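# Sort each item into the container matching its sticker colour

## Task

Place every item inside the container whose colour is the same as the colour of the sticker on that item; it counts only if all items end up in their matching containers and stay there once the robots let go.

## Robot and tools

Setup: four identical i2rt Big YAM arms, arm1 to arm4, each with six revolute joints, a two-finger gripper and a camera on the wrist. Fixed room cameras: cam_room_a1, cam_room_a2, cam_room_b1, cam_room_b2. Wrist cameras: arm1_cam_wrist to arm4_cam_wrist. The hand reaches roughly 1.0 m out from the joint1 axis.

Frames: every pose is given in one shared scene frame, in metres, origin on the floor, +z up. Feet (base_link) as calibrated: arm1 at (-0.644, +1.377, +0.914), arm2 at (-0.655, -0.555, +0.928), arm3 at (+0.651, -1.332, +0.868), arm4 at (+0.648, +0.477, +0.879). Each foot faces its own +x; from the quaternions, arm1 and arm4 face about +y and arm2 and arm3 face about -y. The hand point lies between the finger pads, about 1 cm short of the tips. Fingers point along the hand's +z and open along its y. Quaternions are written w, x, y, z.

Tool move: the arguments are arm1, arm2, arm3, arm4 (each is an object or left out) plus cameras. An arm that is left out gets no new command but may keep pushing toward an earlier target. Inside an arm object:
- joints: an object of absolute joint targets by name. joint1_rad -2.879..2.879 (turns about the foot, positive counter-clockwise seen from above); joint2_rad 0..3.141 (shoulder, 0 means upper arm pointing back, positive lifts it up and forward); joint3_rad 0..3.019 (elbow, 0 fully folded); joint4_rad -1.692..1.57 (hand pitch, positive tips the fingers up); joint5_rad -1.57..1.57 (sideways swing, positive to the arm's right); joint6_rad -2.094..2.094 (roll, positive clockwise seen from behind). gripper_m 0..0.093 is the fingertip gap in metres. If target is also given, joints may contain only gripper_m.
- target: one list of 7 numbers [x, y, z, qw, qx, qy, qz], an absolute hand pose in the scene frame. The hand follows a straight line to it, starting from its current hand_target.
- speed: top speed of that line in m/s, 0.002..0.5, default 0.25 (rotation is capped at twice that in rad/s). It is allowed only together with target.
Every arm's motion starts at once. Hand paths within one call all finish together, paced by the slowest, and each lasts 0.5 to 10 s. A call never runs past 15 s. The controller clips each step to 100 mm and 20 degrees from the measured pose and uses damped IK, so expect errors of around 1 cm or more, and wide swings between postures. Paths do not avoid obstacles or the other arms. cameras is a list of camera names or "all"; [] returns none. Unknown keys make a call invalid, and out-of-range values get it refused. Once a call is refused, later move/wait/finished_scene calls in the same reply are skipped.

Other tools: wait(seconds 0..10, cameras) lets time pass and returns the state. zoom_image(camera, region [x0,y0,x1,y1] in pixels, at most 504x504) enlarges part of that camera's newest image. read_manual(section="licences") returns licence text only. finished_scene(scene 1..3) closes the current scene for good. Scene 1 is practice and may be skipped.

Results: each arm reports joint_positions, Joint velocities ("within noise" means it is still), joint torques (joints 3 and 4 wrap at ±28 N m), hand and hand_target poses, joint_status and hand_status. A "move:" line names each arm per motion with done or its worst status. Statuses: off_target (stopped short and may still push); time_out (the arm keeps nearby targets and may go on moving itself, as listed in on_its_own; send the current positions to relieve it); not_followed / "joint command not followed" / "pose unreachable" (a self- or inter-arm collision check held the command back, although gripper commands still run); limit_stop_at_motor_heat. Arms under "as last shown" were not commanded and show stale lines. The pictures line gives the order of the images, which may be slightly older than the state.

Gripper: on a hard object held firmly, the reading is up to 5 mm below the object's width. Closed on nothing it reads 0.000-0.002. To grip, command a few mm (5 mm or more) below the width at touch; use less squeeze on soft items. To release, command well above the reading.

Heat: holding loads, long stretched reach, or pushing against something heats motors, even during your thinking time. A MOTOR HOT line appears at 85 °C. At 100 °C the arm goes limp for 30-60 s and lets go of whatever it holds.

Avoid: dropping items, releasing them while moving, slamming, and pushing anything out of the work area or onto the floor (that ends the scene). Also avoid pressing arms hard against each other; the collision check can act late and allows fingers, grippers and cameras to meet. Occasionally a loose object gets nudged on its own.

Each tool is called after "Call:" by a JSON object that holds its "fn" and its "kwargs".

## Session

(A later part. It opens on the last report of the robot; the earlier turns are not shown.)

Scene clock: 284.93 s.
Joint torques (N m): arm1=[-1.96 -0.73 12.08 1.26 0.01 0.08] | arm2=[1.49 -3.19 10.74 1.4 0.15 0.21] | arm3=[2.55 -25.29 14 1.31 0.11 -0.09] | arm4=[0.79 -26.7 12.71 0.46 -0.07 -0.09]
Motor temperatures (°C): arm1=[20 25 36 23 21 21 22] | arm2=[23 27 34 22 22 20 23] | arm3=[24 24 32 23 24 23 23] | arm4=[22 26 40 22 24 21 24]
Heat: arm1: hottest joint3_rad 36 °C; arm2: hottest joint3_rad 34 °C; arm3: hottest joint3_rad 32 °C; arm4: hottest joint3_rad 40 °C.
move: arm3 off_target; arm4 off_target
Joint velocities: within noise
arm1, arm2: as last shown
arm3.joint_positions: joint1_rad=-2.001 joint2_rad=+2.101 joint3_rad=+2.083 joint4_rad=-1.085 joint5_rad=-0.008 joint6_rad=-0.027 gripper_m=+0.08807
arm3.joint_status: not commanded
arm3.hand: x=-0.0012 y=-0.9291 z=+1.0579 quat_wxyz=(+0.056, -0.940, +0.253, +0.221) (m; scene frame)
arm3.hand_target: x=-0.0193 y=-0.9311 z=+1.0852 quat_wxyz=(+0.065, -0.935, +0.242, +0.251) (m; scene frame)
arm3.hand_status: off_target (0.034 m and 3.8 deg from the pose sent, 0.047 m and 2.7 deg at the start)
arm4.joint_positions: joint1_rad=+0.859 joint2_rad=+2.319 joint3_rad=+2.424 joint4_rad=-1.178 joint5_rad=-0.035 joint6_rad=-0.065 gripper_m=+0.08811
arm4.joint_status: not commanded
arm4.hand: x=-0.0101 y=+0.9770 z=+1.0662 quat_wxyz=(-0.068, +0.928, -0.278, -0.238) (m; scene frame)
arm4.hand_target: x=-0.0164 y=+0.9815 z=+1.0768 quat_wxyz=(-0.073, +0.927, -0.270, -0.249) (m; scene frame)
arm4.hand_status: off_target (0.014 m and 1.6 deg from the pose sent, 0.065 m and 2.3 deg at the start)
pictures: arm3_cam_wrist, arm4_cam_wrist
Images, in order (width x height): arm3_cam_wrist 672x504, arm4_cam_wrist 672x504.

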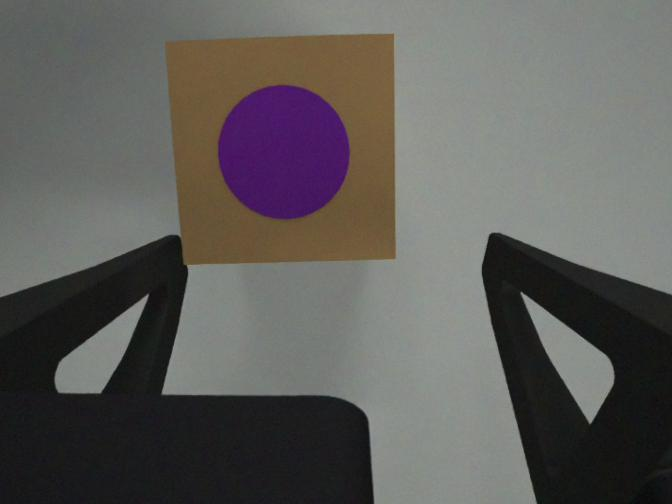

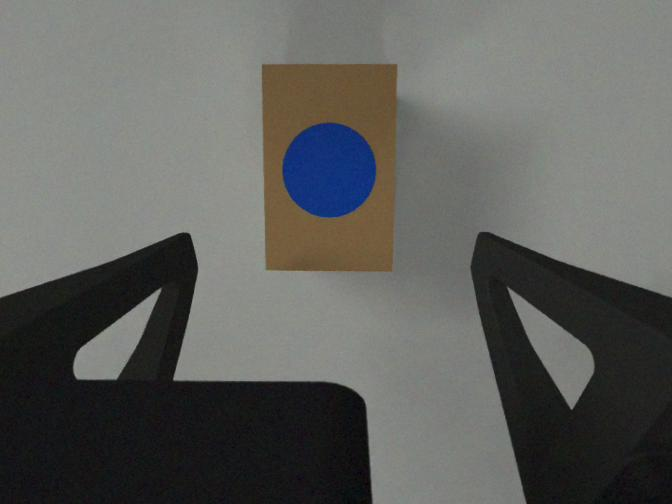

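Call:
{"fn": "move", "kwargs": {"arm3": {"target": [-0.036, -0.942, 1.080, 0.06152, -0.93825, 0.22959, 0.2514], "speed": 0.1}, "arm4": {"target": [-0.036, 0.997, 1.032, 0.07243, -0.92734, 0.2703, 0.24848], "speed": 0.1}, "cameras": ["arm3_cam_wrist", "arm4_cam_wrist"]}}

Scene clock: 300.07 s.
Joint torques (N m): arm1=[-3.49 0.21 12.1 1.16 -0.04 0.09] | arm2=[1.61 -3.25 10.74 1.37 0.14 0.2] | arm3=[2.08 -24.12 14.05 1.2 0.05 -0.12] | arm4=[0.79 -26.99 12.86 0.92 -0.06 -0.11]
Motor temperatures (°C): arm1=[20 25 36 23 21 21 21] | arm2=[23 26 34 22 22 20 23] | arm3=[24 25 33 23 24 23 23] | arm4=[22 26 43 22 24 21 24]
Heat: arm1: hottest joint3_rad 36 °C; arm2: hottest joint3_rad 34 °C; arm3: hottest joint3_rad 33 °C; arm4: hottest joint3_rad 43 °C.
move: arm3 off_target; arm4 off_target
Joint velocities: within noise
arm1, arm2: as last shown
arm3.joint_positions: joint1_rad=-1.974 joint2_rad=+2.112 joint3_rad=+2.114 joint4_rad=-1.085 joint5_rad=-0.008 joint6_rad=-0.027 gripper_m=+0.08807
arm3.joint_status: not commanded
arm3.hand: x=-0.0184 y=-0.9430 z=+1.0654 quat_wxyz=(+0.056, -0.941, +0.239, +0.232) (m; scene frame)
arm3.hand_target: x=-0.0348 y=-0.9426 z=+1.0801 quat_wxyz=(+0.062, -0.938, +0.230, +0.252) (m; scene frame)
arm3.hand_status: off_target (0.023 m and 2.6 deg from the pose sent, 0.043 m and 4.4 deg at the start)
arm4.joint_positions: joint1_rad=+0.859 joint2_rad=+2.423 joint3_rad=+2.507 joint4_rad=-1.166 joint5_rad=-0.036 joint6_rad=-0.066 gripper_m=+0.08811
arm4.joint_status: not commanded
arm4.hand: x=-0.0270 y=+0.9895 z=+1.0243 quat_wxyz=(-0.067, +0.929, -0.278, -0.234) (m; scene frame)
arm4.hand_target: x=-0.0352 y=+0.9964 z=+1.0319 quat_wxyz=(-0.073, +0.927, -0.270, -0.249) (m; scene frame)
arm4.hand_status: off_target (0.014 m and 2.0 deg from the pose sent, 0.048 m and 1.6 deg at the start)
pictures: arm3_cam_wrist, arm4_cam_wrist
Images, in order (width x height): arm3_cam_wrist 672x504, arm4_cam_wrist 672x504.

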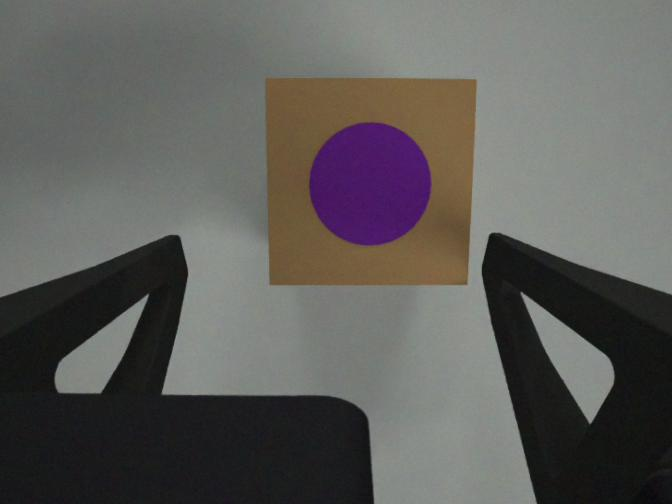

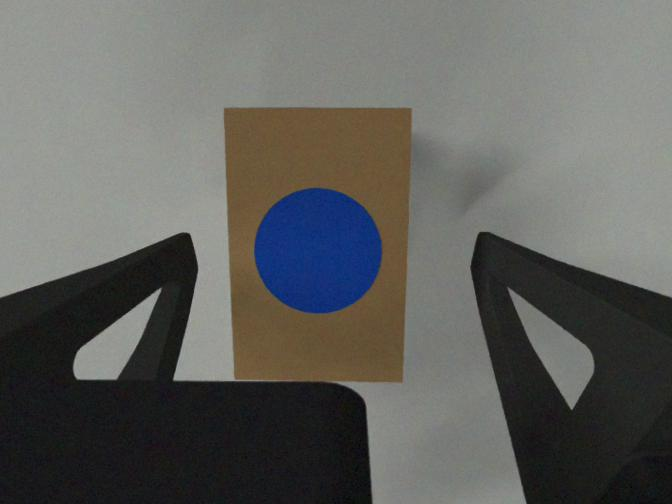

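Call:
{"fn": "move", "kwargs": {"arm3": {"target": [-0.025, -0.926, 1.080, 0.06152, -0.93825, 0.22959, 0.2514], "speed": 0.1}, "arm4": {"target": [-0.038, 0.998, 1.022, 0.07243, -0.92734, 0.2703, 0.24848], "speed": 0.1}, "cameras": ["arm3_cam_wrist", "arm4_cam_wrist"]}}

Scene clock: 312.10 s.
Joint torques (N m): arm1=[-2.08 0.38 11.99 1.18 -0.02 0.04] | arm2=[1.61 -3.08 10.74 1.39 0.14 0.22] | arm3=[0.32 -24.41 13.45 1.25 -0.1 -0.13] | arm4=[0.97 -26.23 12 1.4 -0.08 -0.09]
Motor temperatures (°C): arm1=[20 25 36 23 21 21 21] | arm2=[23 26 34 22 22 20 23] | arm3=[24 26 34 23 24 23 23] | arm4=[22 26 42 22 24 21 24]
Heat: arm1: hottest joint3_rad 36 °C; arm2: hottest joint3_rad 34 °C; arm3: hottest joint3_rad 34 °C; arm4: hottest joint3_rad 42 °C.
move: arm3 off_target; arm4 off_target
Joint velocities: within noise
arm1, arm2: as last shown
arm3.joint_positions: joint1_rad=-1.976 joint2_rad=+2.112 joint3_rad=+2.114 joint4_rad=-1.085 joint5_rad=-0.018 joint6_rad=-0.051 gripper_m=+0.08807
arm3.joint_status: not commanded
arm3.hand: x=-0.0185 y=-0.9432 z=+1.0654 quat_wxyz=(+0.054, -0.944, +0.228, +0.232) (m; scene frame)
arm3.hand_target: x=-0.0239 y=-0.9266 z=+1.0802 quat_wxyz=(+0.062, -0.938, +0.229, +0.252) (m; scene frame)
arm3.hand_status: off_target (0.023 m and 2.5 deg from the pose sent, 0.023 m and 2.6 deg at the start)
arm4.joint_positions: joint1_rad=+0.859 joint2_rad=+2.423 joint3_rad=+2.507 joint4_rad=-1.161 joint5_rad=-0.036 joint6_rad=-0.066 gripper_m=+0.08811
arm4.joint_status: not commanded
arm4.hand: x=-0.0279 y=+0.9902 z=+1.0248 quat_wxyz=(-0.068, +0.929, -0.278, -0.236) (m; scene frame)
arm4.hand_target: x=-0.0373 y=+0.9974 z=+1.0219 quat_wxyz=(-0.073, +0.927, -0.270, -0.249) (m; scene frame)
arm4.hand_status: off_target (0.013 m and 1.7 deg from the pose sent, 0.014 m and 2.0 deg at the start)
pictures: arm3_cam_wrist, arm4_cam_wrist
Images, in order (width x height): arm3_cam_wrist 672x504, arm4_cam_wrist 672x504.

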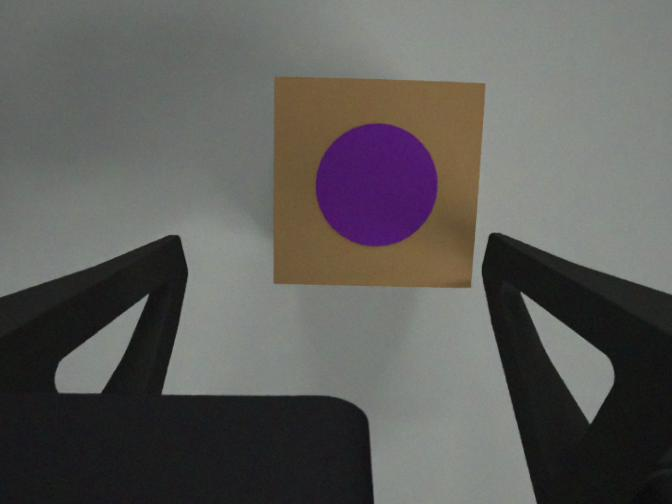

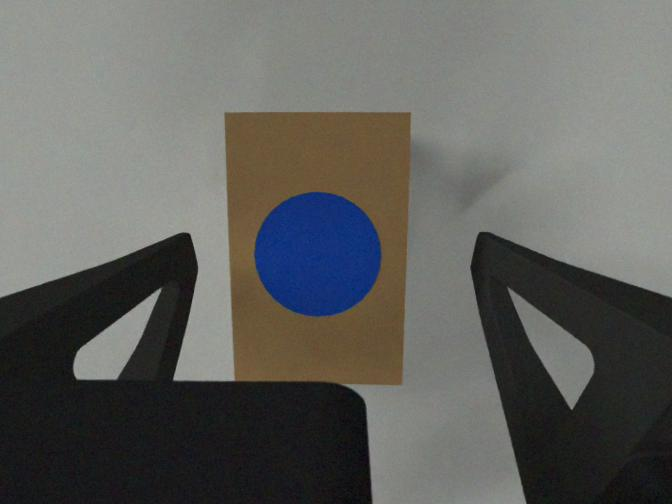

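Call:
{"fn": "move", "kwargs": {"arm3": {"joints": {"joint1_rad": -2.002}}, "arm4": {"target": [-0.038, 0.998, 1.010, 0.07243, -0.92734, 0.2703, 0.24848], "speed": 0.1}, "cameras": ["arm3_cam_wrist", "arm4_cam_wrist"]}}

Scene clock: 317.20 s.
Joint torques (N m): arm1=[-2.02 -0.03 11.92 1.2 -0.06 0.07] | arm2=[1.55 -3.14 10.77 1.39 0.15 0.21] | arm3=[0.62 -24.47 13.46 1.26 -0.08 -0.12] | arm4=[0.44 -26.81 9.55 1.42 -0.07 -0.08]
Motor temperatures (°C): arm1=[20 25 36 23 21 21 21] | arm2=[23 26 34 22 22 20 23] | arm3=[24 27 35 23 24 23 23] | arm4=[22 26 42 22 24 21 24]
Heat: arm1: hottest joint3_rad 36 °C; arm2: hottest joint3_rad 34 °C; arm3: hottest joint3_rad 35 °C; arm4: hottest joint3_rad 42 °C.
move: arm3 done; arm4 off_target
Joint velocities: within noise
arm1, arm2: as last shown
arm3.joint_positions: joint1_rad=-1.990 joint2_rad=+2.112 joint3_rad=+2.114 joint4_rad=-1.085 joint5_rad=-0.019 joint6_rad=-0.051 gripper_m=+0.08807
arm3.joint_status: all done
arm3.hand: x=-0.0130 y=-0.9339 z=+1.0653 quat_wxyz=(+0.056, -0.943, +0.234, +0.232) (m; scene frame)
arm3.hand_target: x=-0.0195 y=-0.9194 z=+1.0801 quat_wxyz=(+0.063, -0.937, +0.235, +0.251) (m; scene frame)
arm3.hand_status: not commanded
arm4.joint_positions: joint1_rad=+0.859 joint2_rad=+2.423 joint3_rad=+2.507 joint4_rad=-1.129 joint5_rad=-0.036 joint6_rad=-0.066 gripper_m=+0.08811
arm4.joint_status: not commanded
arm4.hand: x=-0.0334 y=+0.9945 z=+1.0288 quat_wxyz=(-0.073, +0.925, -0.276, -0.251) (m; scene frame)
arm4.hand_target: x=-0.0374 y=+0.9975 z=+1.0099 quat_wxyz=(-0.072, +0.927, -0.270, -0.249) (m; scene frame)
arm4.hand_status: off_target (0.020 m and 0.8 deg from the pose sent, 0.020 m and 1.7 deg at the start)
pictures: arm3_cam_wrist, arm4_cam_wrist
Images, in order (width x height): arm3_cam_wrist 672x504, arm4_cam_wrist 672x504.

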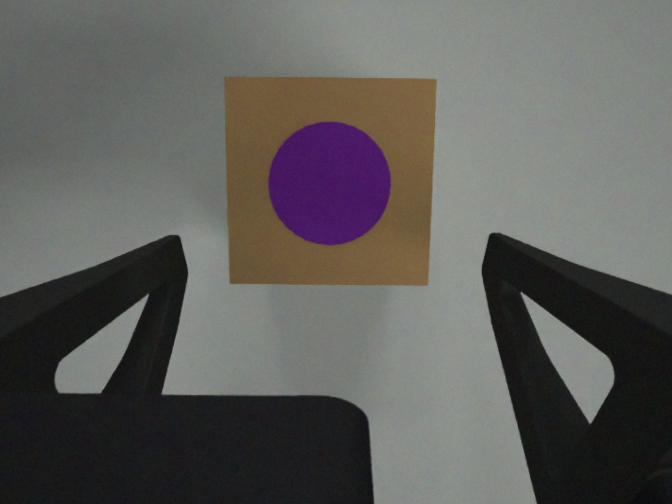

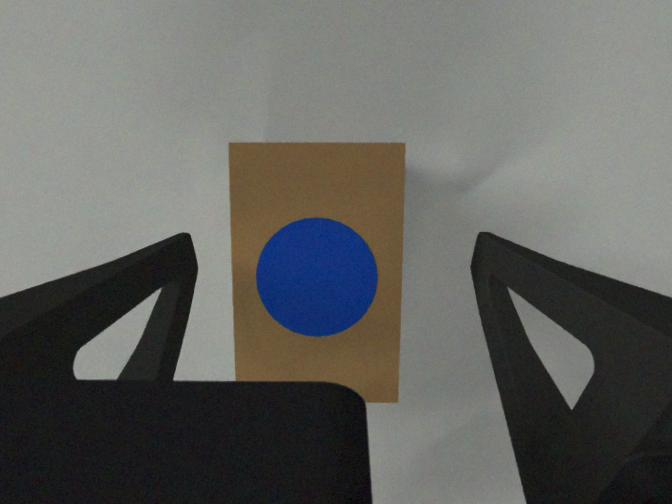

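Call:
{"fn": "move", "kwargs": {"arm3": {"target": [-0.043, -0.906, 1.026, 0.063, -0.937, 0.235, 0.251], "speed": 0.1}, "arm4": {"target": [-0.036, 0.997, 0.995, 0.07243, -0.92734, 0.2703, 0.24848], "speed": 0.1}, "cameras": ["arm3_cam_wrist", "arm4_cam_wrist"]}}

Scene clock: 322.97 s.
Joint torques (N m): arm1=[-2.55 -0.15 11.95 1.03 -0.02 0.12] | arm2=[1.67 -3.19 10.76 1.42 0.15 0.21] | arm3=[0.79 -24.29 13.33 1.33 -0.03 -0.11] | arm4=[0.73 -27.4 8.29 1.37 -0.04 -0.08]
Motor temperatures (°C): arm1=[20 25 36 23 21 21 21] | arm2=[23 26 34 22 22 20 23] | arm3=[24 27 35 23 24 23 23] | arm4=[22 26 41 22 24 21 24]
Heat: arm1: hottest joint3_rad 36 °C; arm2: hottest joint3_rad 34 °C; arm3: hottest joint3_rad 35 °C; arm4: hottest joint3_rad 41 °C.
move: arm3 off_target; arm4 off_target
Joint velocities: within noise
arm1, arm2: as last shown
arm3.joint_positions: joint1_rad=-1.993 joint2_rad=+2.194 joint3_rad=+2.140 joint4_rad=-1.014 joint5_rad=-0.019 joint6_rad=-0.051 gripper_m=+0.08805
arm3.joint_status: not commanded
arm3.hand: x=-0.0337 y=-0.9197 z=+1.0229 quat_wxyz=(+0.057, -0.941, +0.235, +0.238) (m; scene frame)
arm3.hand_target: x=-0.0421 y=-0.9064 z=+1.0260 quat_wxyz=(+0.063, -0.937, +0.235, +0.251) (m; scene frame)
arm3.hand_status: off_target (0.017 m and 1.7 deg from the pose sent, 0.057 m and 2.4 deg at the start)
arm4.joint_positions: joint1_rad=+0.859 joint2_rad=+2.423 joint3_rad=+2.462 joint4_rad=-1.078 joint5_rad=-0.036 joint6_rad=-0.067 gripper_m=+0.08810
arm4.joint_status: not commanded
arm4.hand: x=-0.0354 y=+0.9957 z=+1.0123 quat_wxyz=(-0.074, +0.924, -0.275, -0.254) (m; scene frame)
arm4.hand_target: x=-0.0357 y=+0.9968 z=+0.9951 quat_wxyz=(-0.072, +0.927, -0.270, -0.248) (m; scene frame)
arm4.hand_status: off_target (0.017 m and 0.9 deg from the pose sent, 0.034 m and 0.8 deg at the start)
pictures: arm3_cam_wrist, arm4_cam_wrist
Images, in order (width x height): arm3_cam_wrist 672x504, arm4_cam_wrist 672x504.

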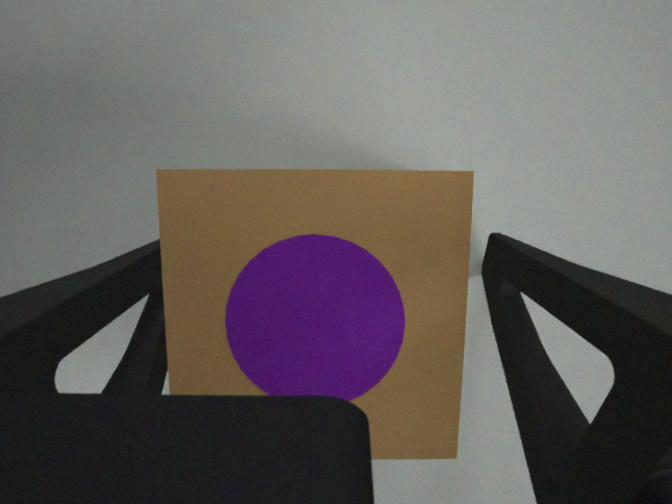

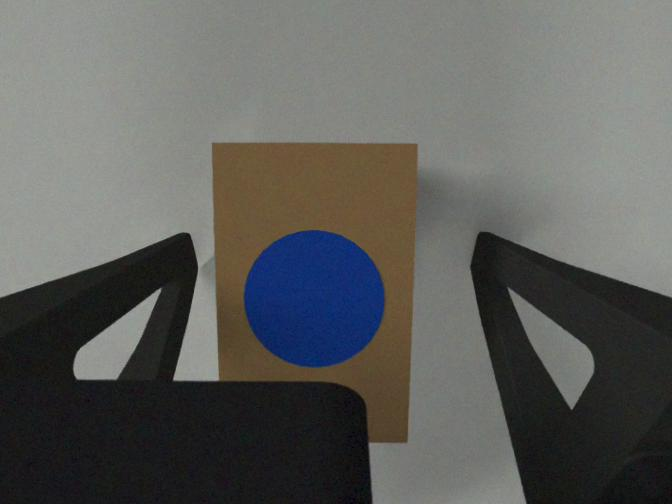

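Call:
{"fn": "move", "kwargs": {"arm3": {"joints": {"gripper_m": 0.044}}, "arm4": {"joints": {"gripper_m": 0.037}}, "cameras": ["arm3_cam_wrist", "arm4_cam_wrist"]}}

Scene clock: 325.97 s.
Joint torques (N m): arm1=[-2.84 -0.5 12.05 1.26 -0.04 0.06] | arm2=[1.55 -3.19 10.76 1.42 0.14 0.2] | arm3=[0.97 -24.23 13.34 1.37 0.08 -0.12] | arm4=[1.08 -27.81 8.42 1.22 -0.07 -0.06]
Motor temperatures (°C): arm1=[20 25 36 23 21 21 21] | arm2=[23 26 34 22 22 20 23] | arm3=[24 27 35 23 24 23 23] | arm4=[22 26 41 22 24 21 24]
Heat: arm1: hottest joint3_rad 36 °C; arm2: hottest joint3_rad 34 °C; arm3: hottest joint3_rad 35 °C; arm4: hottest joint3_rad 41 °C.
move: arm3 off_target; arm4 off_target
Joint velocities: within noise
arm1, arm2: as last shown
arm3.joint_positions: joint1_rad=-1.993 joint2_rad=+2.194 joint3_rad=+2.140 joint4_rad=-1.014 joint5_rad=-0.022 joint6_rad=-0.051 gripper_m=+0.05269
arm3.joint_status: gripper_m off_target (ended at +0.05272, target +0.04400)
arm3.hand: x=-0.0340 y=-0.9201 z=+1.0229 quat_wxyz=(+0.056, -0.941, +0.235, +0.238) (m; scene frame)
arm3.hand_target: x=-0.0421 y=-0.9064 z=+1.0260 quat_wxyz=(+0.063, -0.937, +0.235, +0.251) (m; scene frame)
arm3.hand_status: not commanded
arm4.joint_positions: joint1_rad=+0.856 joint2_rad=+2.423 joint3_rad=+2.460 joint4_rad=-1.074 joint5_rad=-0.036 joint6_rad=-0.069 gripper_m=+0.04393
arm4.joint_status: gripper_m off_target (ended at +0.04396, target +0.03700)
arm4.hand: x=-0.0340 y=+0.9984 z=+1.0119 quat_wxyz=(-0.075, +0.924, -0.276, -0.255) (m; scene frame)
arm4.hand_target: x=-0.0356 y=+0.9968 z=+0.9949 quat_wxyz=(-0.072, +0.927, -0.270, -0.248) (m; scene frame)
arm4.hand_status: not commanded
pictures: arm3_cam_wrist, arm4_cam_wrist
Images, in order (width x height): arm3_cam_wrist 672x504, arm4_cam_wrist 672x504.

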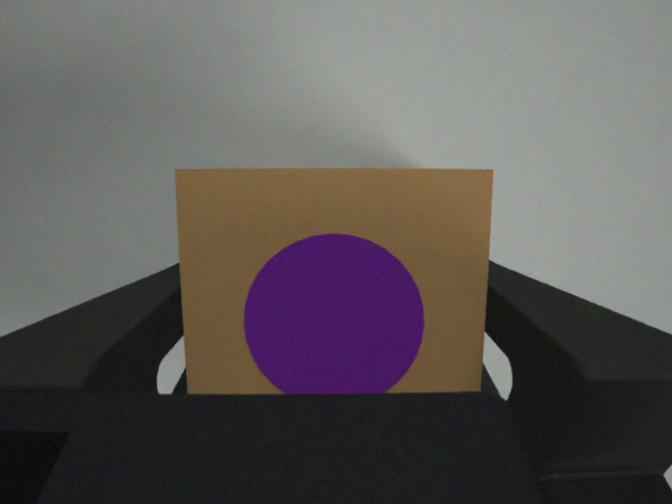

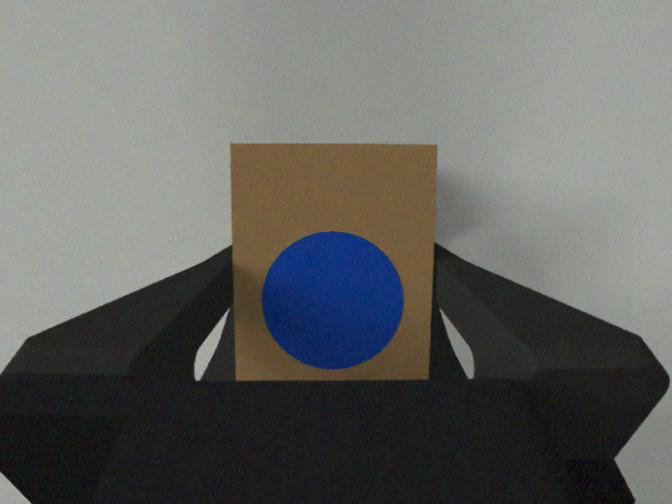

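Lift.

Call:
{"fn": "move", "kwargs": {"arm3": {"target": [-0.032, -0.912, 1.10, 0.063, -0.937, 0.235, 0.251], "speed": 0.15}, "arm4": {"target": [-0.03, 0.994, 1.095, 0.07243, -0.92734, 0.2703, 0.24848], "speed": 0.15}, "cameras": ["arm3_cam_wrist", "arm4_cam_wrist"]}}

Scene clock: 331.47 s.
Joint torques (N m): arm1=[-2.14 0.56 11.81 1.35 -0.02 0.06] | arm2=[1.67 -3.14 10.77 1.44 0.14 0.21] | arm3=[0.97 -28.28 14.26 0.64 0.09 -0.11] | arm4=[0.85 -26.87 12.72 0.47 -0.07 -0.08]
Motor temperatures (°C): arm1=[20 25 36 23 21 21 21] | arm2=[23 26 35 22 22 20 23] | arm3=[24 27 35 23 24 23 23] | arm4=[22 27 41 22 24 21 25]
Heat: arm1: hottest joint3_rad 36 °C; arm2: hottest joint3_rad 35 °C; arm3: hottest joint3_rad 35 °C; arm4: hottest joint3_rad 41 °C.
move: arm3 off_target; arm4 done
Joint velocities: within noise
arm1.joint_positions: joint1_rad=-2.232 joint2_rad=+0.792 joint3_rad=+0.793 joint4_rad=-1.101 joint5_rad=-0.006 joint6_rad=-0.007 gripper_m=+0.07493
arm1.joint_status: not commanded
arm1.hand: x=-0.3928 y=+1.2108 z=+1.1390 quat_wxyz=(-0.216, -0.280, -0.933, +0.067) (m; scene frame)
arm1.hand_target: x=-0.3918 y=+1.2080 z=+1.1400 quat_wxyz=(-0.216, -0.284, -0.932, +0.066) (m; scene frame)
arm1.hand_status: not commanded
arm2.joint_positions: joint1_rad=+0.943 joint2_rad=+0.790 joint3_rad=+0.808 joint4_rad=-1.092 joint5_rad=+0.002 joint6_rad=-0.010 gripper_m=+0.07991
arm2.joint_status: not commanded
arm2.hand: x=-0.3920 y=-0.7045 z=+1.1662 quat_wxyz=(-0.238, -0.241, -0.939, +0.062) (m; scene frame)
arm2.hand_target: x=-0.3928 y=-0.7012 z=+1.1583 quat_wxyz=(-0.226, -0.244, -0.941, +0.058) (m; scene frame)
arm2.hand_status: not commanded
arm3.joint_positions: joint1_rad=-1.993 joint2_rad=+2.194 joint3_rad=+2.247 joint4_rad=-1.161 joint5_rad=-0.022 joint6_rad=-0.051 gripper_m=+0.05269
arm3.joint_status: not commanded
arm3.hand: x=-0.0268 y=-0.9240 z=+1.0596 quat_wxyz=(+0.051, -0.945, +0.236, +0.220) (m; scene frame)
arm3.hand_target: x=-0.0301 y=-0.9131 z=+1.0998 quat_wxyz=(+0.063, -0.937, +0.235, +0.251) (m; scene frame)
arm3.hand_status: off_target (0.042 m and 3.9 deg from the pose sent, 0.078 m and 1.7 deg at the start)
arm4.joint_positions: joint1_rad=+0.856 joint2_rad=+2.501 joint3_rad=+2.827 joint4_rad=-1.391 joint5_rad=-0.036 joint6_rad=-0.070 gripper_m=+0.04393
arm4.joint_status: not commanded
arm4.hand: x=-0.0245 y=+0.9916 z=+1.0904 quat_wxyz=(-0.070, +0.927, -0.277, -0.242) (m; scene frame)
arm4.hand_target: x=-0.0293 y=+0.9936 z=+1.0950 quat_wxyz=(-0.074, +0.926, -0.270, -0.252) (m; scene frame)
arm4.hand_status: done (0.007 m and 1.1 deg from the pose sent, 0.083 m and 1.1 deg at the start)
pictures: arm3_cam_wrist, arm4_cam_wrist
Images, in order (width x height): arm3_cam_wrist 672x504, arm4_cam_wrist 672x504.

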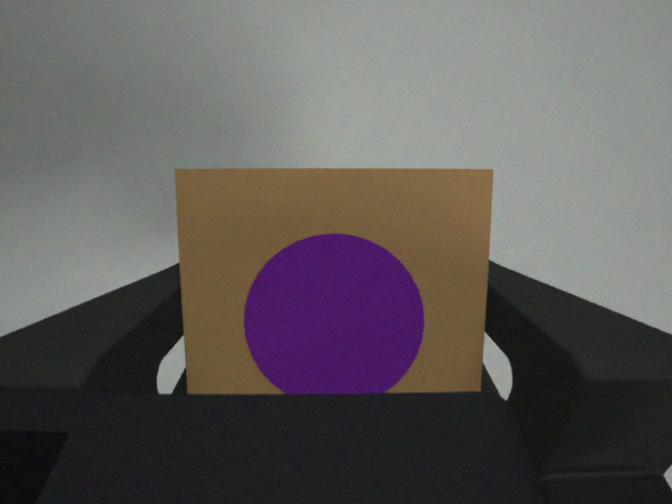

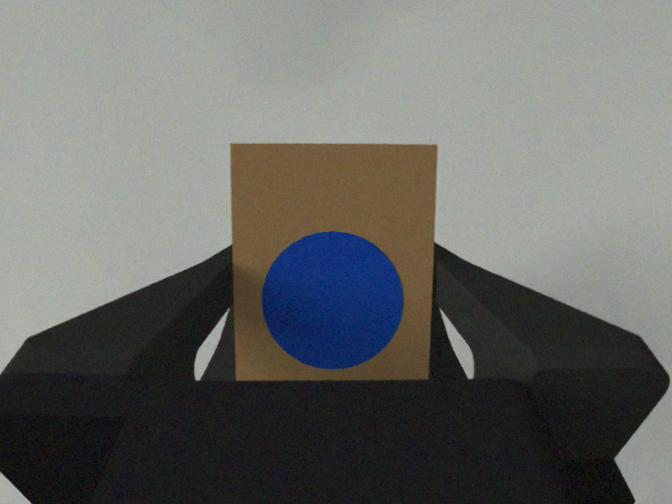

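Call:
{"fn": "move", "kwargs": {"arm3": {"target": [0.269, -1.0935, 1.16, 0.063, -0.937, 0.235, 0.251], "speed": 0.25}, "arm4": {"target": [0.284, 0.7415, 1.15, 0.07243, -0.92734, 0.2703, 0.24848], "speed": 0.25}, "cameras": ["arm3_cam_wrist", "arm4_cam_wrist"]}}

Call:
{"fn": "move", "kwargs": {"arm3": {"joints": {"joint2_rad": 1.1, "joint3_rad": 1.4, "joint4_rad": -1.55, "joint5_rad": 0, "joint6_rad": 0}}, "arm4": {"joints": {"joint2_rad": 1.1, "joint3_rad": 1.4, "joint4_rad": -1.55, "joint5_rad": 0, "joint6_rad": 0}}, "cameras": []}}

Call:
{"fn": "move", "kwargs": {"arm3": {"joints": {"joint1_rad": 1.643}}, "arm4": {"joints": {"joint1_rad": -1.631}}, "cameras": ["arm3_cam_wrist", "arm4_cam_wrist", "cam_room_a1", "cam_room_a2"]}}

Scene clock: 340.53 s.
Joint torques (N m): arm1=[-2.96 0.15 12.04 1.24 0 0.07] | arm2=[1.49 -3.19 10.73 1.4 0.16 0.22] | arm3=[0.5 -9.52 9.2 0.87 -0.07 -0.14] | arm4=[1.67 -9.23 9.42 0.62 0.18 0.15]
Motor temperatures (°C): arm1=[20 25 36 23 21 21 21] | arm2=[23 26 35 22 22 20 23] | arm3=[24 27 34 23 24 23 24] | arm4=[22 28 41 22 24 21 25]
Heat: arm1: hottest joint3_rad 36 °C; arm2: hottest joint3_rad 35 °C; arm3: hottest joint3_rad 34 °C; arm4: hottest joint3_rad 41 °C.
move: arm3 done; arm4 done
Joint velocities: within noise
arm1, arm2: as last shown
arm3.joint_positions: joint1_rad=-1.995 joint2_rad=+1.179 joint3_rad=+1.189 joint4_rad=-1.041 joint5_rad=-0.022 joint6_rad=-0.055 gripper_m=+0.05269
arm3.joint_status: not commanded
arm3.hand: x=+0.2654 y=-1.0981 z=+1.1634 quat_wxyz=(+0.063, -0.936, +0.232, +0.256) (m; scene frame)
arm3.hand_target: x=+0.2691 y=-1.0936 z=+1.1601 quat_wxyz=(+0.063, -0.937, +0.235, +0.251) (m; scene frame)
arm3.hand_status: done (0.007 m and 0.6 deg from the pose sent, 0.355 m and 3.9 deg at the start)
arm4.joint_positions: joint1_rad=+0.872 joint2_rad=+1.191 joint3_rad=+1.128 joint4_rad=-0.978 joint5_rad=-0.033 joint6_rad=-0.070 gripper_m=+0.04393
arm4.joint_status: not commanded
arm4.hand: x=+0.2858 y=+0.7435 z=+1.1512 quat_wxyz=(-0.074, +0.927, -0.269, -0.253) (m; scene frame)
arm4.hand_target: x=+0.2840 y=+0.7415 z=+1.1501 quat_wxyz=(-0.072, +0.927, -0.270, -0.249) (m; scene frame)
arm4.hand_status: done (0.003 m and 0.6 deg from the pose sent, 0.402 m and 1.1 deg at the start)
pictures: arm3_cam_wrist, arm4_cam_wrist
Images, in order (width x height): arm3_cam_wrist 672x504, arm4_cam_wrist 672x504.

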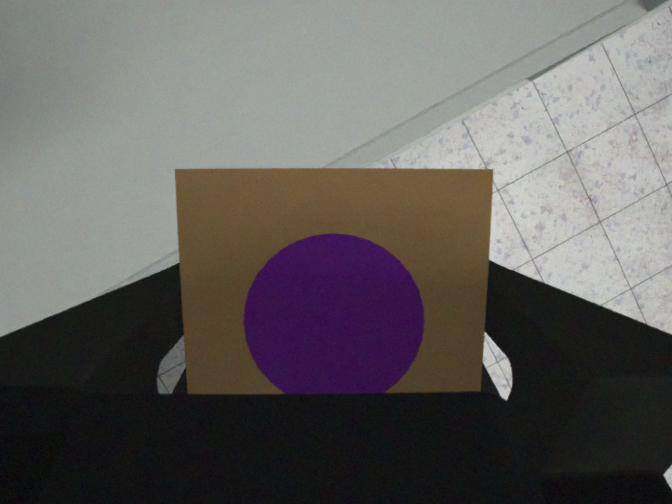

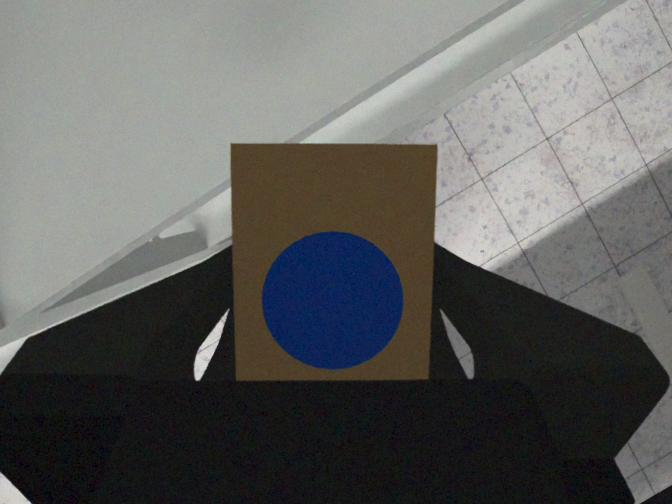

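Scene clock: 341.80 s.
Joint torques (N m): arm1=[-2.49 -0.62 11.95 1.07 -0.04 0.06] | arm2=[1.49 -3.08 10.8 1.4 0.15 0.2] | arm3=[0.56 -6.83 11.95 0.32 0.11 0.02] | arm4=[1.55 -6.01 10.36 0.32 0.21 0.2]
Motor temperatures (°C): arm1=[20 25 36 23 21 21 21] | arm2=[23 26 35 22 22 20 23] | arm3=[24 27 34 23 24 23 24] | arm4=[22 28 41 22 24 21 25]
Heat: arm1: hottest joint3_rad 36 °C; arm2: hottest joint3_rad 35 °C; arm3: hottest joint3_rad 34 °C; arm4: hottest joint3_rad 41 °C.
move: arm3 done; arm4 done
Joint velocities: within noise
arm1, arm2: as last shown
arm3.joint_positions: joint1_rad=-1.995 joint2_rad=+1.092 joint3_rad=+1.364 joint4_rad=-1.544 joint5_rad=-0.003 joint6_rad=-0.008 gripper_m=+0.05269
arm3.joint_status: all done
arm3.hand: x=+0.3529 y=-1.1462 z=+1.2301 quat_wxyz=(+0.033, -0.954, +0.263, +0.141) (m; scene frame)
arm3.hand_target: x=+0.3513 y=-1.1390 z=+1.2429 quat_wxyz=(+0.038, -0.949, +0.273, +0.151) (m; scene frame)
arm3.hand_status: not commanded
arm4.joint_positions: joint1_rad=+0.873 joint2_rad=+1.086 joint3_rad=+1.374 joint4_rad=-1.540 joint5_rad=-0.004 joint6_rad=-0.014 gripper_m=+0.04393
arm4.joint_status: all done
arm4.hand: x=+0.3701 y=+0.6872 z=+1.2517 quat_wxyz=(-0.047, +0.939, -0.305, -0.152) (m; scene frame)
arm4.hand_target: x=+0.3656 y=+0.6883 z=+1.2581 quat_wxyz=(-0.048, +0.938, -0.308, -0.153) (m; scene frame)
arm4.hand_status: not commanded
pictures: none
No camera images: "cameras" was empty.

Scene clock: 344.63 s.
Joint torques (N m): arm1=[-2.49 -0.73 11.88 1.21 -0.02 0.06] | arm2=[1.55 -3.25 10.74 1.4 0.15 0.21] | arm3=[1.61 -9.17 11.9 0.5 0.11 -0.11] | arm4=[0.79 -7.53 10.45 0.17 0.13 0.18]
Motor temperatures (°C): arm1=[20 25 36 23 21 21 21] | arm2=[23 26 35 22 22 20 23] | arm3=[24 26 35 23 24 23 24] | arm4=[22 28 40 22 24 21 25]
Heat: arm1: hottest joint3_rad 36 °C; arm2: hottest joint3_rad 35 °C; arm3: hottest joint3_rad 35 °C; arm4: hottest joint3_rad 40 °C.
move: arm3 done; arm4 done
Joint velocities: within noise
arm1, arm2: as last shown
arm3.joint_positions: joint1_rad=+1.637 joint2_rad=+1.114 joint3_rad=+1.364 joint4_rad=-1.550 joint5_rad=-0.002 joint6_rad=+0.006 gripper_m=+0.05276
arm3.joint_status: all done
arm3.hand: x=+1.0018 y=-1.3461 z=+1.2259 quat_wxyz=(-0.136, -0.029, -0.990, +0.009) (m; scene frame)
arm3.hand_target: x=+1.0031 y=-1.3439 z=+1.2465 quat_wxyz=(-0.160, -0.023, -0.987, +0.010) (m; scene frame)
arm3.hand_status: not commanded
arm4.joint_positions: joint1_rad=-1.633 joint2_rad=+1.099 joint3_rad=+1.374 joint4_rad=-1.540 joint5_rad=-0.001 joint6_rad=-0.013 gripper_m=+0.04394
arm4.joint_status: all done
arm4.hand: x=+1.0013 y=+0.4762 z=+1.2454 quat_wxyz=(-0.150, +0.004, -0.989, +0.003) (m; scene frame)
arm4.hand_target: x=+1.0027 y=+0.4768 z=+1.2559 quat_wxyz=(-0.157, -0.002, -0.988, +0.002) (m; scene frame)
arm4.hand_status: not commanded
pictures: arm3_cam_wrist, arm4_cam_wrist, cam_room_a1, cam_room_a2
Images, in order (width x height): arm3_cam_wrist 672x504, arm4_cam_wrist 672x504, cam_room_a1 672x504, cam_room_a2 672x504.

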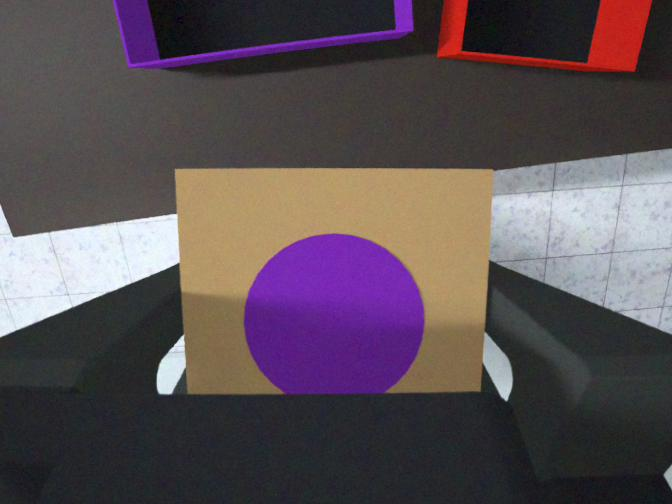

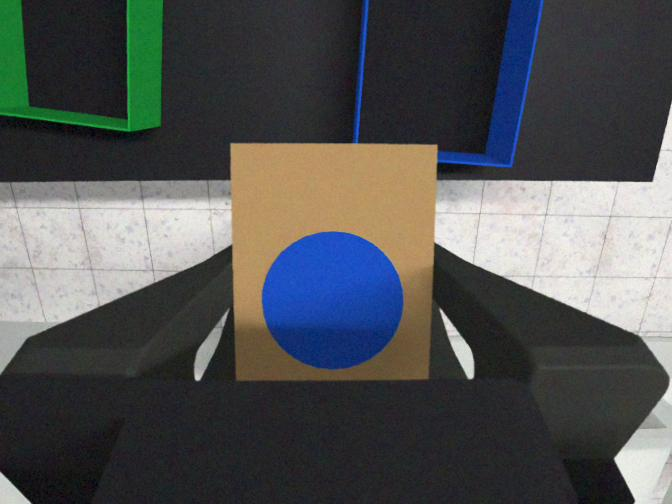

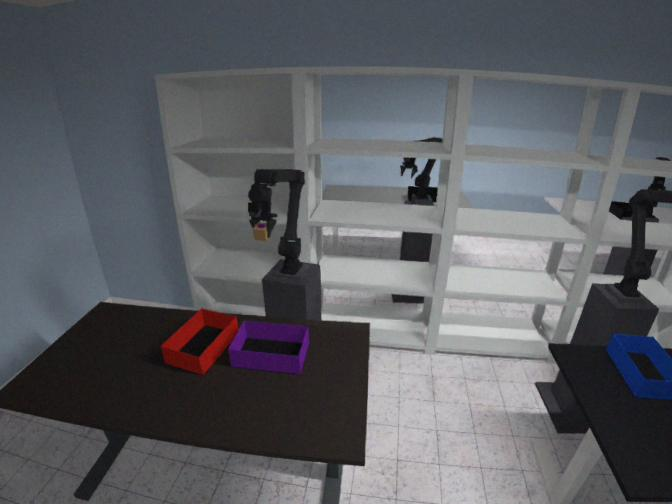

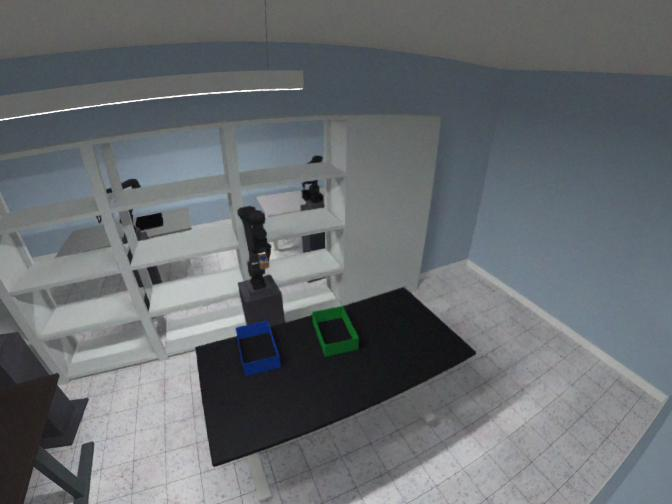

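Call:
{"fn": "move", "kwargs": {"arm3": {"target": [1.185, -1.285, 1.04, 0.22487, -0.02551, 0.97404, 0.00589], "speed": 0.25}, "arm4": {"target": [1.10, 0.342, 0.97, 0.24159, 0.05078, 0.96897, -0.01266], "speed": 0.25}, "cameras": ["arm3_cam_wrist", "arm4_cam_wrist"]}}

Scene clock: 387.53 s.
Joint torques (N m): arm1=[-2.61 -0.73 11.99 1.14 -0.07 0.07] | arm2=[1.61 -3.25 10.76 1.37 0.15 0.21] | arm3=[1.9 -15.74 8.84 1.44 0.08 0.01] | arm4=[0.79 -12.16 8.17 1.37 -0.12 -0.12]
Motor temperatures (°C): arm1=[20 24 37 23 21 21 21] | arm2=[23 25 35 22 22 20 23] | arm3=[24 25 36 23 24 23 24] | arm4=[22 25 39 22 24 21 26]
Heat: arm1: hottest joint3_rad 37 °C; arm2: hottest joint3_rad 35 °C; arm3: hottest joint3_rad 36 °C; arm4: hottest joint3_rad 39 °C.
move: arm3 done; arm4 done
Joint velocities: within noise
arm1, arm2: as last shown
arm3.joint_positions: joint1_rad=+1.763 joint2_rad=+1.516 joint3_rad=+1.189 joint4_rad=-0.815 joint5_rad=+0.000 joint6_rad=+0.028 gripper_m=+0.05276
arm3.joint_status: not commanded
arm3.hand: x=+1.1822 y=-1.2918 z=+1.0337 quat_wxyz=(-0.213, +0.023, -0.977, -0.004) (m; scene frame)
arm3.hand_target: x=+1.1850 y=-1.2849 z=+1.0401 quat_wxyz=(-0.225, +0.026, -0.974, -0.006) (m; scene frame)
arm3.hand_status: done (0.010 m and 1.4 deg from the pose sent, 0.268 m and 12.3 deg at the start)
arm4.joint_positions: joint1_rad=-1.956 joint2_rad=+1.430 joint3_rad=+0.853 joint4_rad=-0.539 joint5_rad=-0.105 joint6_rad=-0.183 gripper_m=+0.04394
arm4.joint_status: not commanded
arm4.hand: x=+1.0930 y=+0.3446 z=+0.9642 quat_wxyz=(-0.229, -0.058, -0.972, +0.009) (m; scene frame)
arm4.hand_target: x=+1.0998 y=+0.3420 z=+0.9701 quat_wxyz=(-0.241, -0.051, -0.969, +0.013) (m; scene frame)
arm4.hand_status: done (0.010 m and 1.8 deg from the pose sent, 0.322 m and 12.5 deg at the start)
pictures: arm3_cam_wrist, arm4_cam_wrist
Images, in order (width x height): arm3_cam_wrist 672x504, arm4_cam_wrist 672x504.

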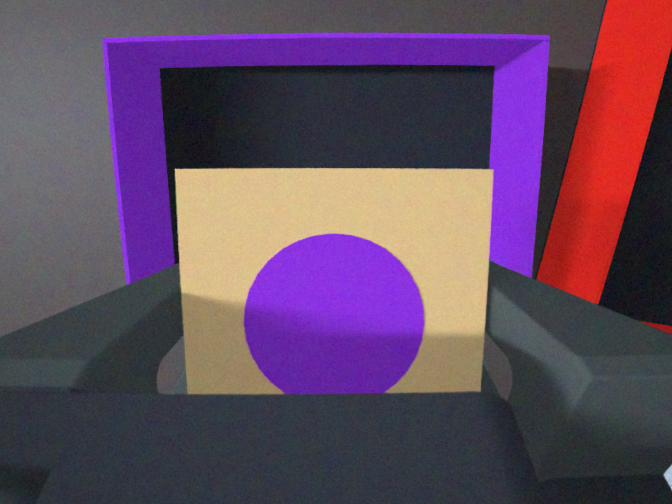

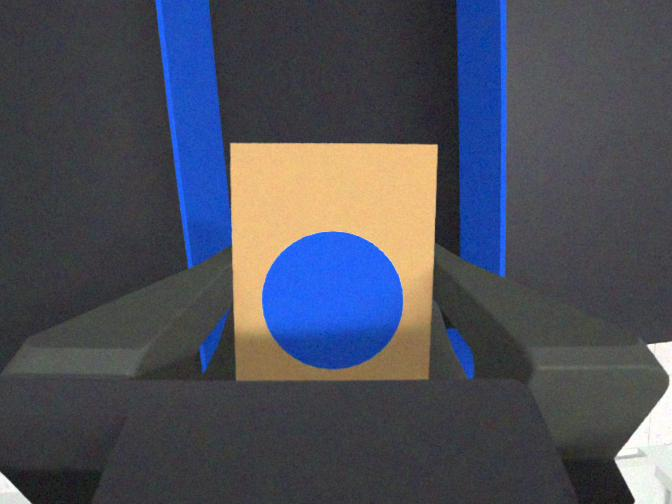

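Call:
{"fn": "move", "kwargs": {"arm3": {"target": [1.195, -1.280, 0.875, 0.22487, -0.02551, 0.97404, 0.00589], "speed": 0.2}, "arm4": {"target": [1.122, 0.335, 0.80, 0.24159, 0.05078, 0.96897, -0.01266], "speed": 0.2}, "cameras": ["arm3_cam_wrist", "arm4_cam_wrist"]}}

Call:
{"fn": "move", "kwargs": {"arm3": {"target": [1.195, -1.280, 0.835, 0.22487, -0.02551, 0.97404, 0.00589], "speed": 0.06}, "arm4": {"target": [1.122, 0.335, 0.76, 0.24159, 0.05078, 0.96897, -0.01266], "speed": 0.06}, "cameras": ["arm3_cam_wrist", "arm4_cam_wrist"]}}

Scene clock: 404.03 s.
Joint torques (N m): arm1=[-2.26 0.03 12.01 1.26 -0.07 0.08] | arm2=[1.61 -3.19 10.74 1.4 0.15 0.2] | arm3=[2.14 -17.08 6.95 1.5 0.14 0.04] | arm4=[0.91 -14.56 5.29 1.28 -0.03 -0.06]
Motor temperatures (°C): arm1=[20 24 37 23 21 21 21] | arm2=[23 25 35 22 22 20 23] | arm3=[24 25 34 23 24 23 25] | arm4=[22 25 39 22 24 21 26]
Heat: arm1: hottest joint3_rad 37 °C; arm2: hottest joint3_rad 35 °C; arm3: hottest joint3_rad 34 °C; arm4: hottest joint3_rad 39 °C.
move: arm3 done; arm4 done
Joint velocities: within noise
arm1, arm2: as last shown
arm3.joint_positions: joint1_rad=+1.774 joint2_rad=+1.764 joint3_rad=+1.007 joint4_rad=-0.381 joint5_rad=+0.004 joint6_rad=+0.039 gripper_m=+0.05276
arm3.joint_status: not commanded
arm3.hand: x=+1.1913 y=-1.2879 z=+0.8713 quat_wxyz=(-0.215, +0.023, -0.976, -0.004) (m; scene frame)
arm3.hand_target: x=+1.1950 y=-1.2800 z=+0.8751 quat_wxyz=(-0.225, +0.026, -0.974, -0.006) (m; scene frame)
arm3.hand_status: done (0.009 m and 1.2 deg from the pose sent, 0.160 m and 1.5 deg at the start)
arm4.joint_positions: joint1_rad=-1.956 joint2_rad=+1.860 joint3_rad=+0.788 joint4_rad=-0.043 joint5_rad=-0.105 joint6_rad=-0.184 gripper_m=+0.04394
arm4.joint_status: not commanded
arm4.hand: x=+1.1128 y=+0.3370 z=+0.7963 quat_wxyz=(-0.229, -0.058, -0.972, +0.009) (m; scene frame)
arm4.hand_target: x=+1.1217 y=+0.3351 z=+0.8001 quat_wxyz=(-0.241, -0.051, -0.969, +0.013) (m; scene frame)
arm4.hand_status: done (0.010 m and 1.7 deg from the pose sent, 0.167 m and 1.8 deg at the start)
pictures: arm3_cam_wrist, arm4_cam_wrist
Images, in order (width x height): arm3_cam_wrist 672x504, arm4_cam_wrist 672x504.

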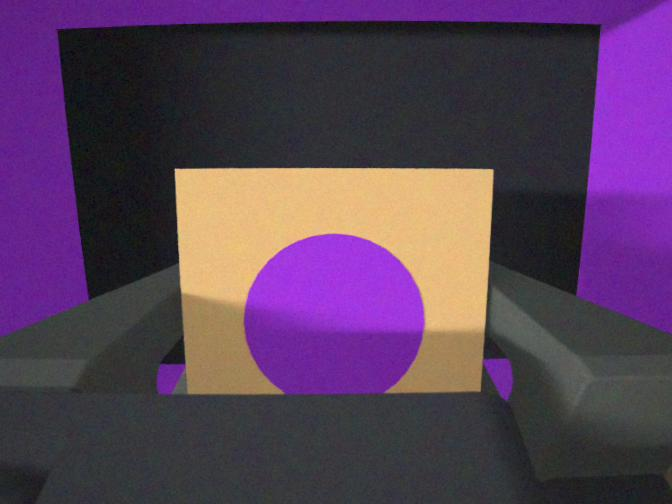

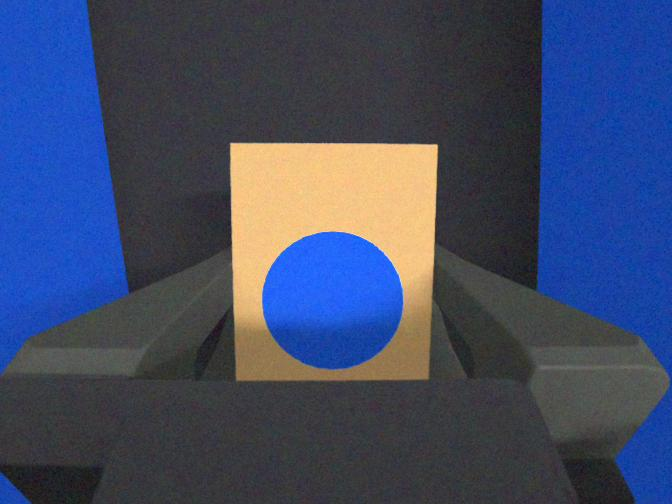

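Scene clock: 405.30 s.
Joint torques (N m): arm1=[-2.02 -0.09 11.95 1.24 -0.04 0.05] | arm2=[1.55 -3.19 10.77 1.42 0.14 0.21] | arm3=[2.02 -16.38 6.08 1.55 0.15 0.03] | arm4=[0.85 -14.15 4.74 1.33 -0.06 -0.06]
Motor temperatures (°C): arm1=[20 24 37 23 21 21 21] | arm2=[23 25 35 22 22 20 23] | arm3=[24 25 34 23 24 23 25] | arm4=[22 25 39 22 24 21 26]
Heat: arm1: hottest joint3_rad 37 °C; arm2: hottest joint3_rad 35 °C; arm3: hottest joint3_rad 34 °C; arm4: hottest joint3_rad 39 °C.
move: arm3 done; arm4 done
Joint velocities: within noise
arm1, arm2: as last shown
arm3.joint_positions: joint1_rad=+1.775 joint2_rad=+1.835 joint3_rad=+0.987 joint4_rad=-0.277 joint5_rad=+0.005 joint6_rad=+0.040 gripper_m=+0.05276
arm3.joint_status: not commanded
arm3.hand: x=+1.1943 y=-1.2878 z=+0.8374 quat_wxyz=(-0.221, +0.022, -0.975, -0.004) (m; scene frame)
arm3.hand_target: x=+1.1948 y=-1.2801 z=+0.8350 quat_wxyz=(-0.225, +0.026, -0.974, -0.006) (m; scene frame)
arm3.hand_status: done (0.008 m and 0.6 deg from the pose sent, 0.037 m and 1.2 deg at the start)
arm4.joint_positions: joint1_rad=-1.956 joint2_rad=+1.959 joint3_rad=+0.788 joint4_rad=+0.066 joint5_rad=-0.105 joint6_rad=-0.184 gripper_m=+0.04394
arm4.joint_status: not commanded
arm4.hand: x=+1.1137 y=+0.3365 z=+0.7619 quat_wxyz=(-0.234, -0.058, -0.971, +0.011) (m; scene frame)
arm4.hand_target: x=+1.1217 y=+0.3351 z=+0.7601 quat_wxyz=(-0.241, -0.051, -0.969, +0.013) (m; scene frame)
arm4.hand_status: done (0.009 m and 1.2 deg from the pose sent, 0.038 m and 1.7 deg at the start)
pictures: arm3_cam_wrist, arm4_cam_wrist
Images, in order (width x height): arm3_cam_wrist 672x504, arm4_cam_wrist 672x504.

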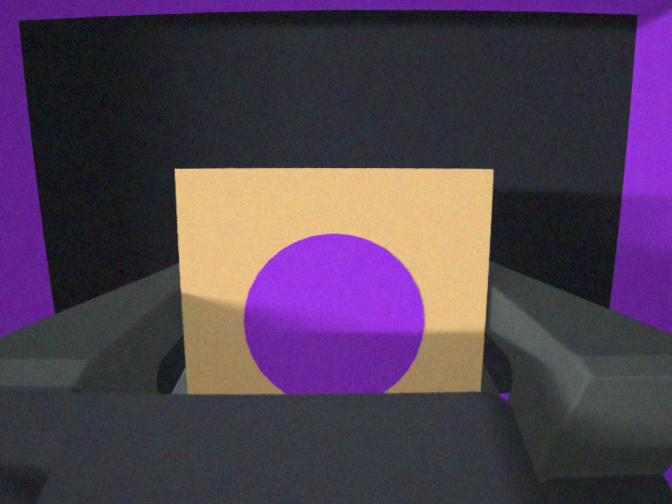

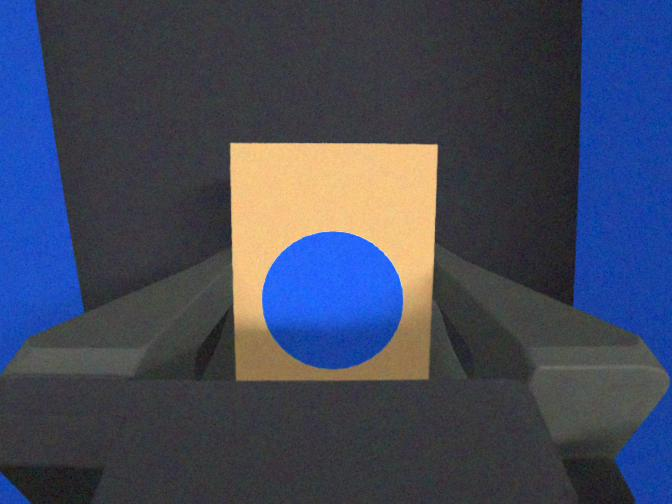

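Call:
{"fn": "move", "kwargs": {"arm4": {"target":[1.122,0.335,0.742,0.24159,0.05078,0.96897,-0.01266],"speed":0.06}, "arm3": {"target":[1.195,-1.280,0.817,0.22487,-0.02551,0.97404,0.00589],"speed":0.06}, "cameras": ["arm3_cam_wrist","arm4_cam_wrist"]}}

Scene clock: 433.03 s.
Joint torques (N m): arm1=[-2.55 -0.56 12.04 1.09 -0.02 0.06] | arm2=[1.55 -3.19 10.73 1.43 0.15 0.22] | arm3=[2.14 -16.38 5.78 1.55 0.15 0.03] | arm4=[1.08 -14.45 4.86 1.37 -0.05 -0.04]
Motor temperatures (°C): arm1=[20 24 37 23 21 21 21] | arm2=[23 25 35 22 22 20 23] | arm3=[24 26 32 23 24 23 25] | arm4=[22 25 35 22 24 21 27]
Heat: arm1: hottest joint3_rad 37 °C; arm2: hottest joint3_rad 35 °C; arm3: hottest joint3_rad 32 °C; arm4: hottest joint3_rad 35 °C.
move: arm3 done; arm4 off_target
Joint velocities: within noise
arm1, arm2: as last shown
arm3.joint_positions: joint1_rad=+1.776 joint2_rad=+1.873 joint3_rad=+0.981 joint4_rad=-0.231 joint5_rad=+0.005 joint6_rad=+0.040 gripper_m=+0.05276
arm3.joint_status: not commanded
arm3.hand: x=+1.1947 y=-1.2878 z=+0.8202 quat_wxyz=(-0.222, +0.022, -0.975, -0.005) (m; scene frame)
arm3.hand_target: x=+1.1948 y=-1.2801 z=+0.8170 quat_wxyz=(-0.225, +0.026, -0.974, -0.006) (m; scene frame)
arm3.hand_status: done (0.008 m and 0.5 deg from the pose sent, 0.022 m and 0.6 deg at the start)
arm4.joint_positions: joint1_rad=-1.956 joint2_rad=+2.010 joint3_rad=+0.788 joint4_rad=+0.113 joint5_rad=-0.105 joint6_rad=-0.184 gripper_m=+0.04394
arm4.joint_status: not commanded
arm4.hand: x=+1.1109 y=+0.3374 z=+0.7433 quat_wxyz=(-0.232, -0.058, -0.971, +0.010) (m; scene frame)
arm4.hand_target: x=+1.1217 y=+0.3351 z=+0.7423 quat_wxyz=(-0.242, -0.051, -0.969, +0.013) (m; scene frame)
arm4.hand_status: off_target (0.011 m and 1.5 deg from the pose sent, 0.022 m and 1.2 deg at the start)
pictures: arm3_cam_wrist, arm4_cam_wrist
Images, in order (width x height): arm3_cam_wrist 672x504, arm4_cam_wrist 672x504.

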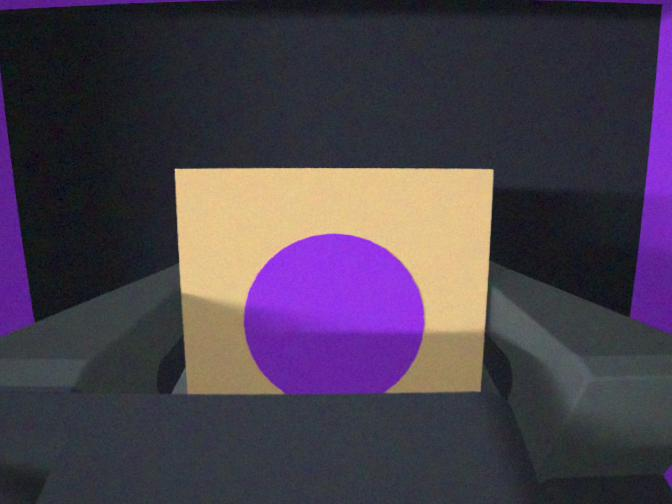

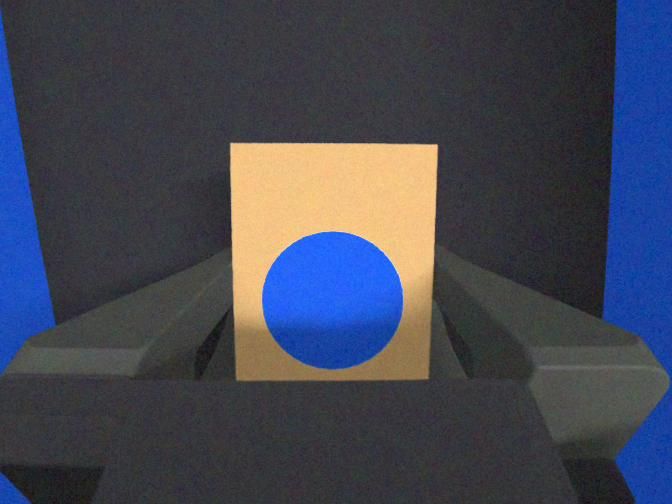

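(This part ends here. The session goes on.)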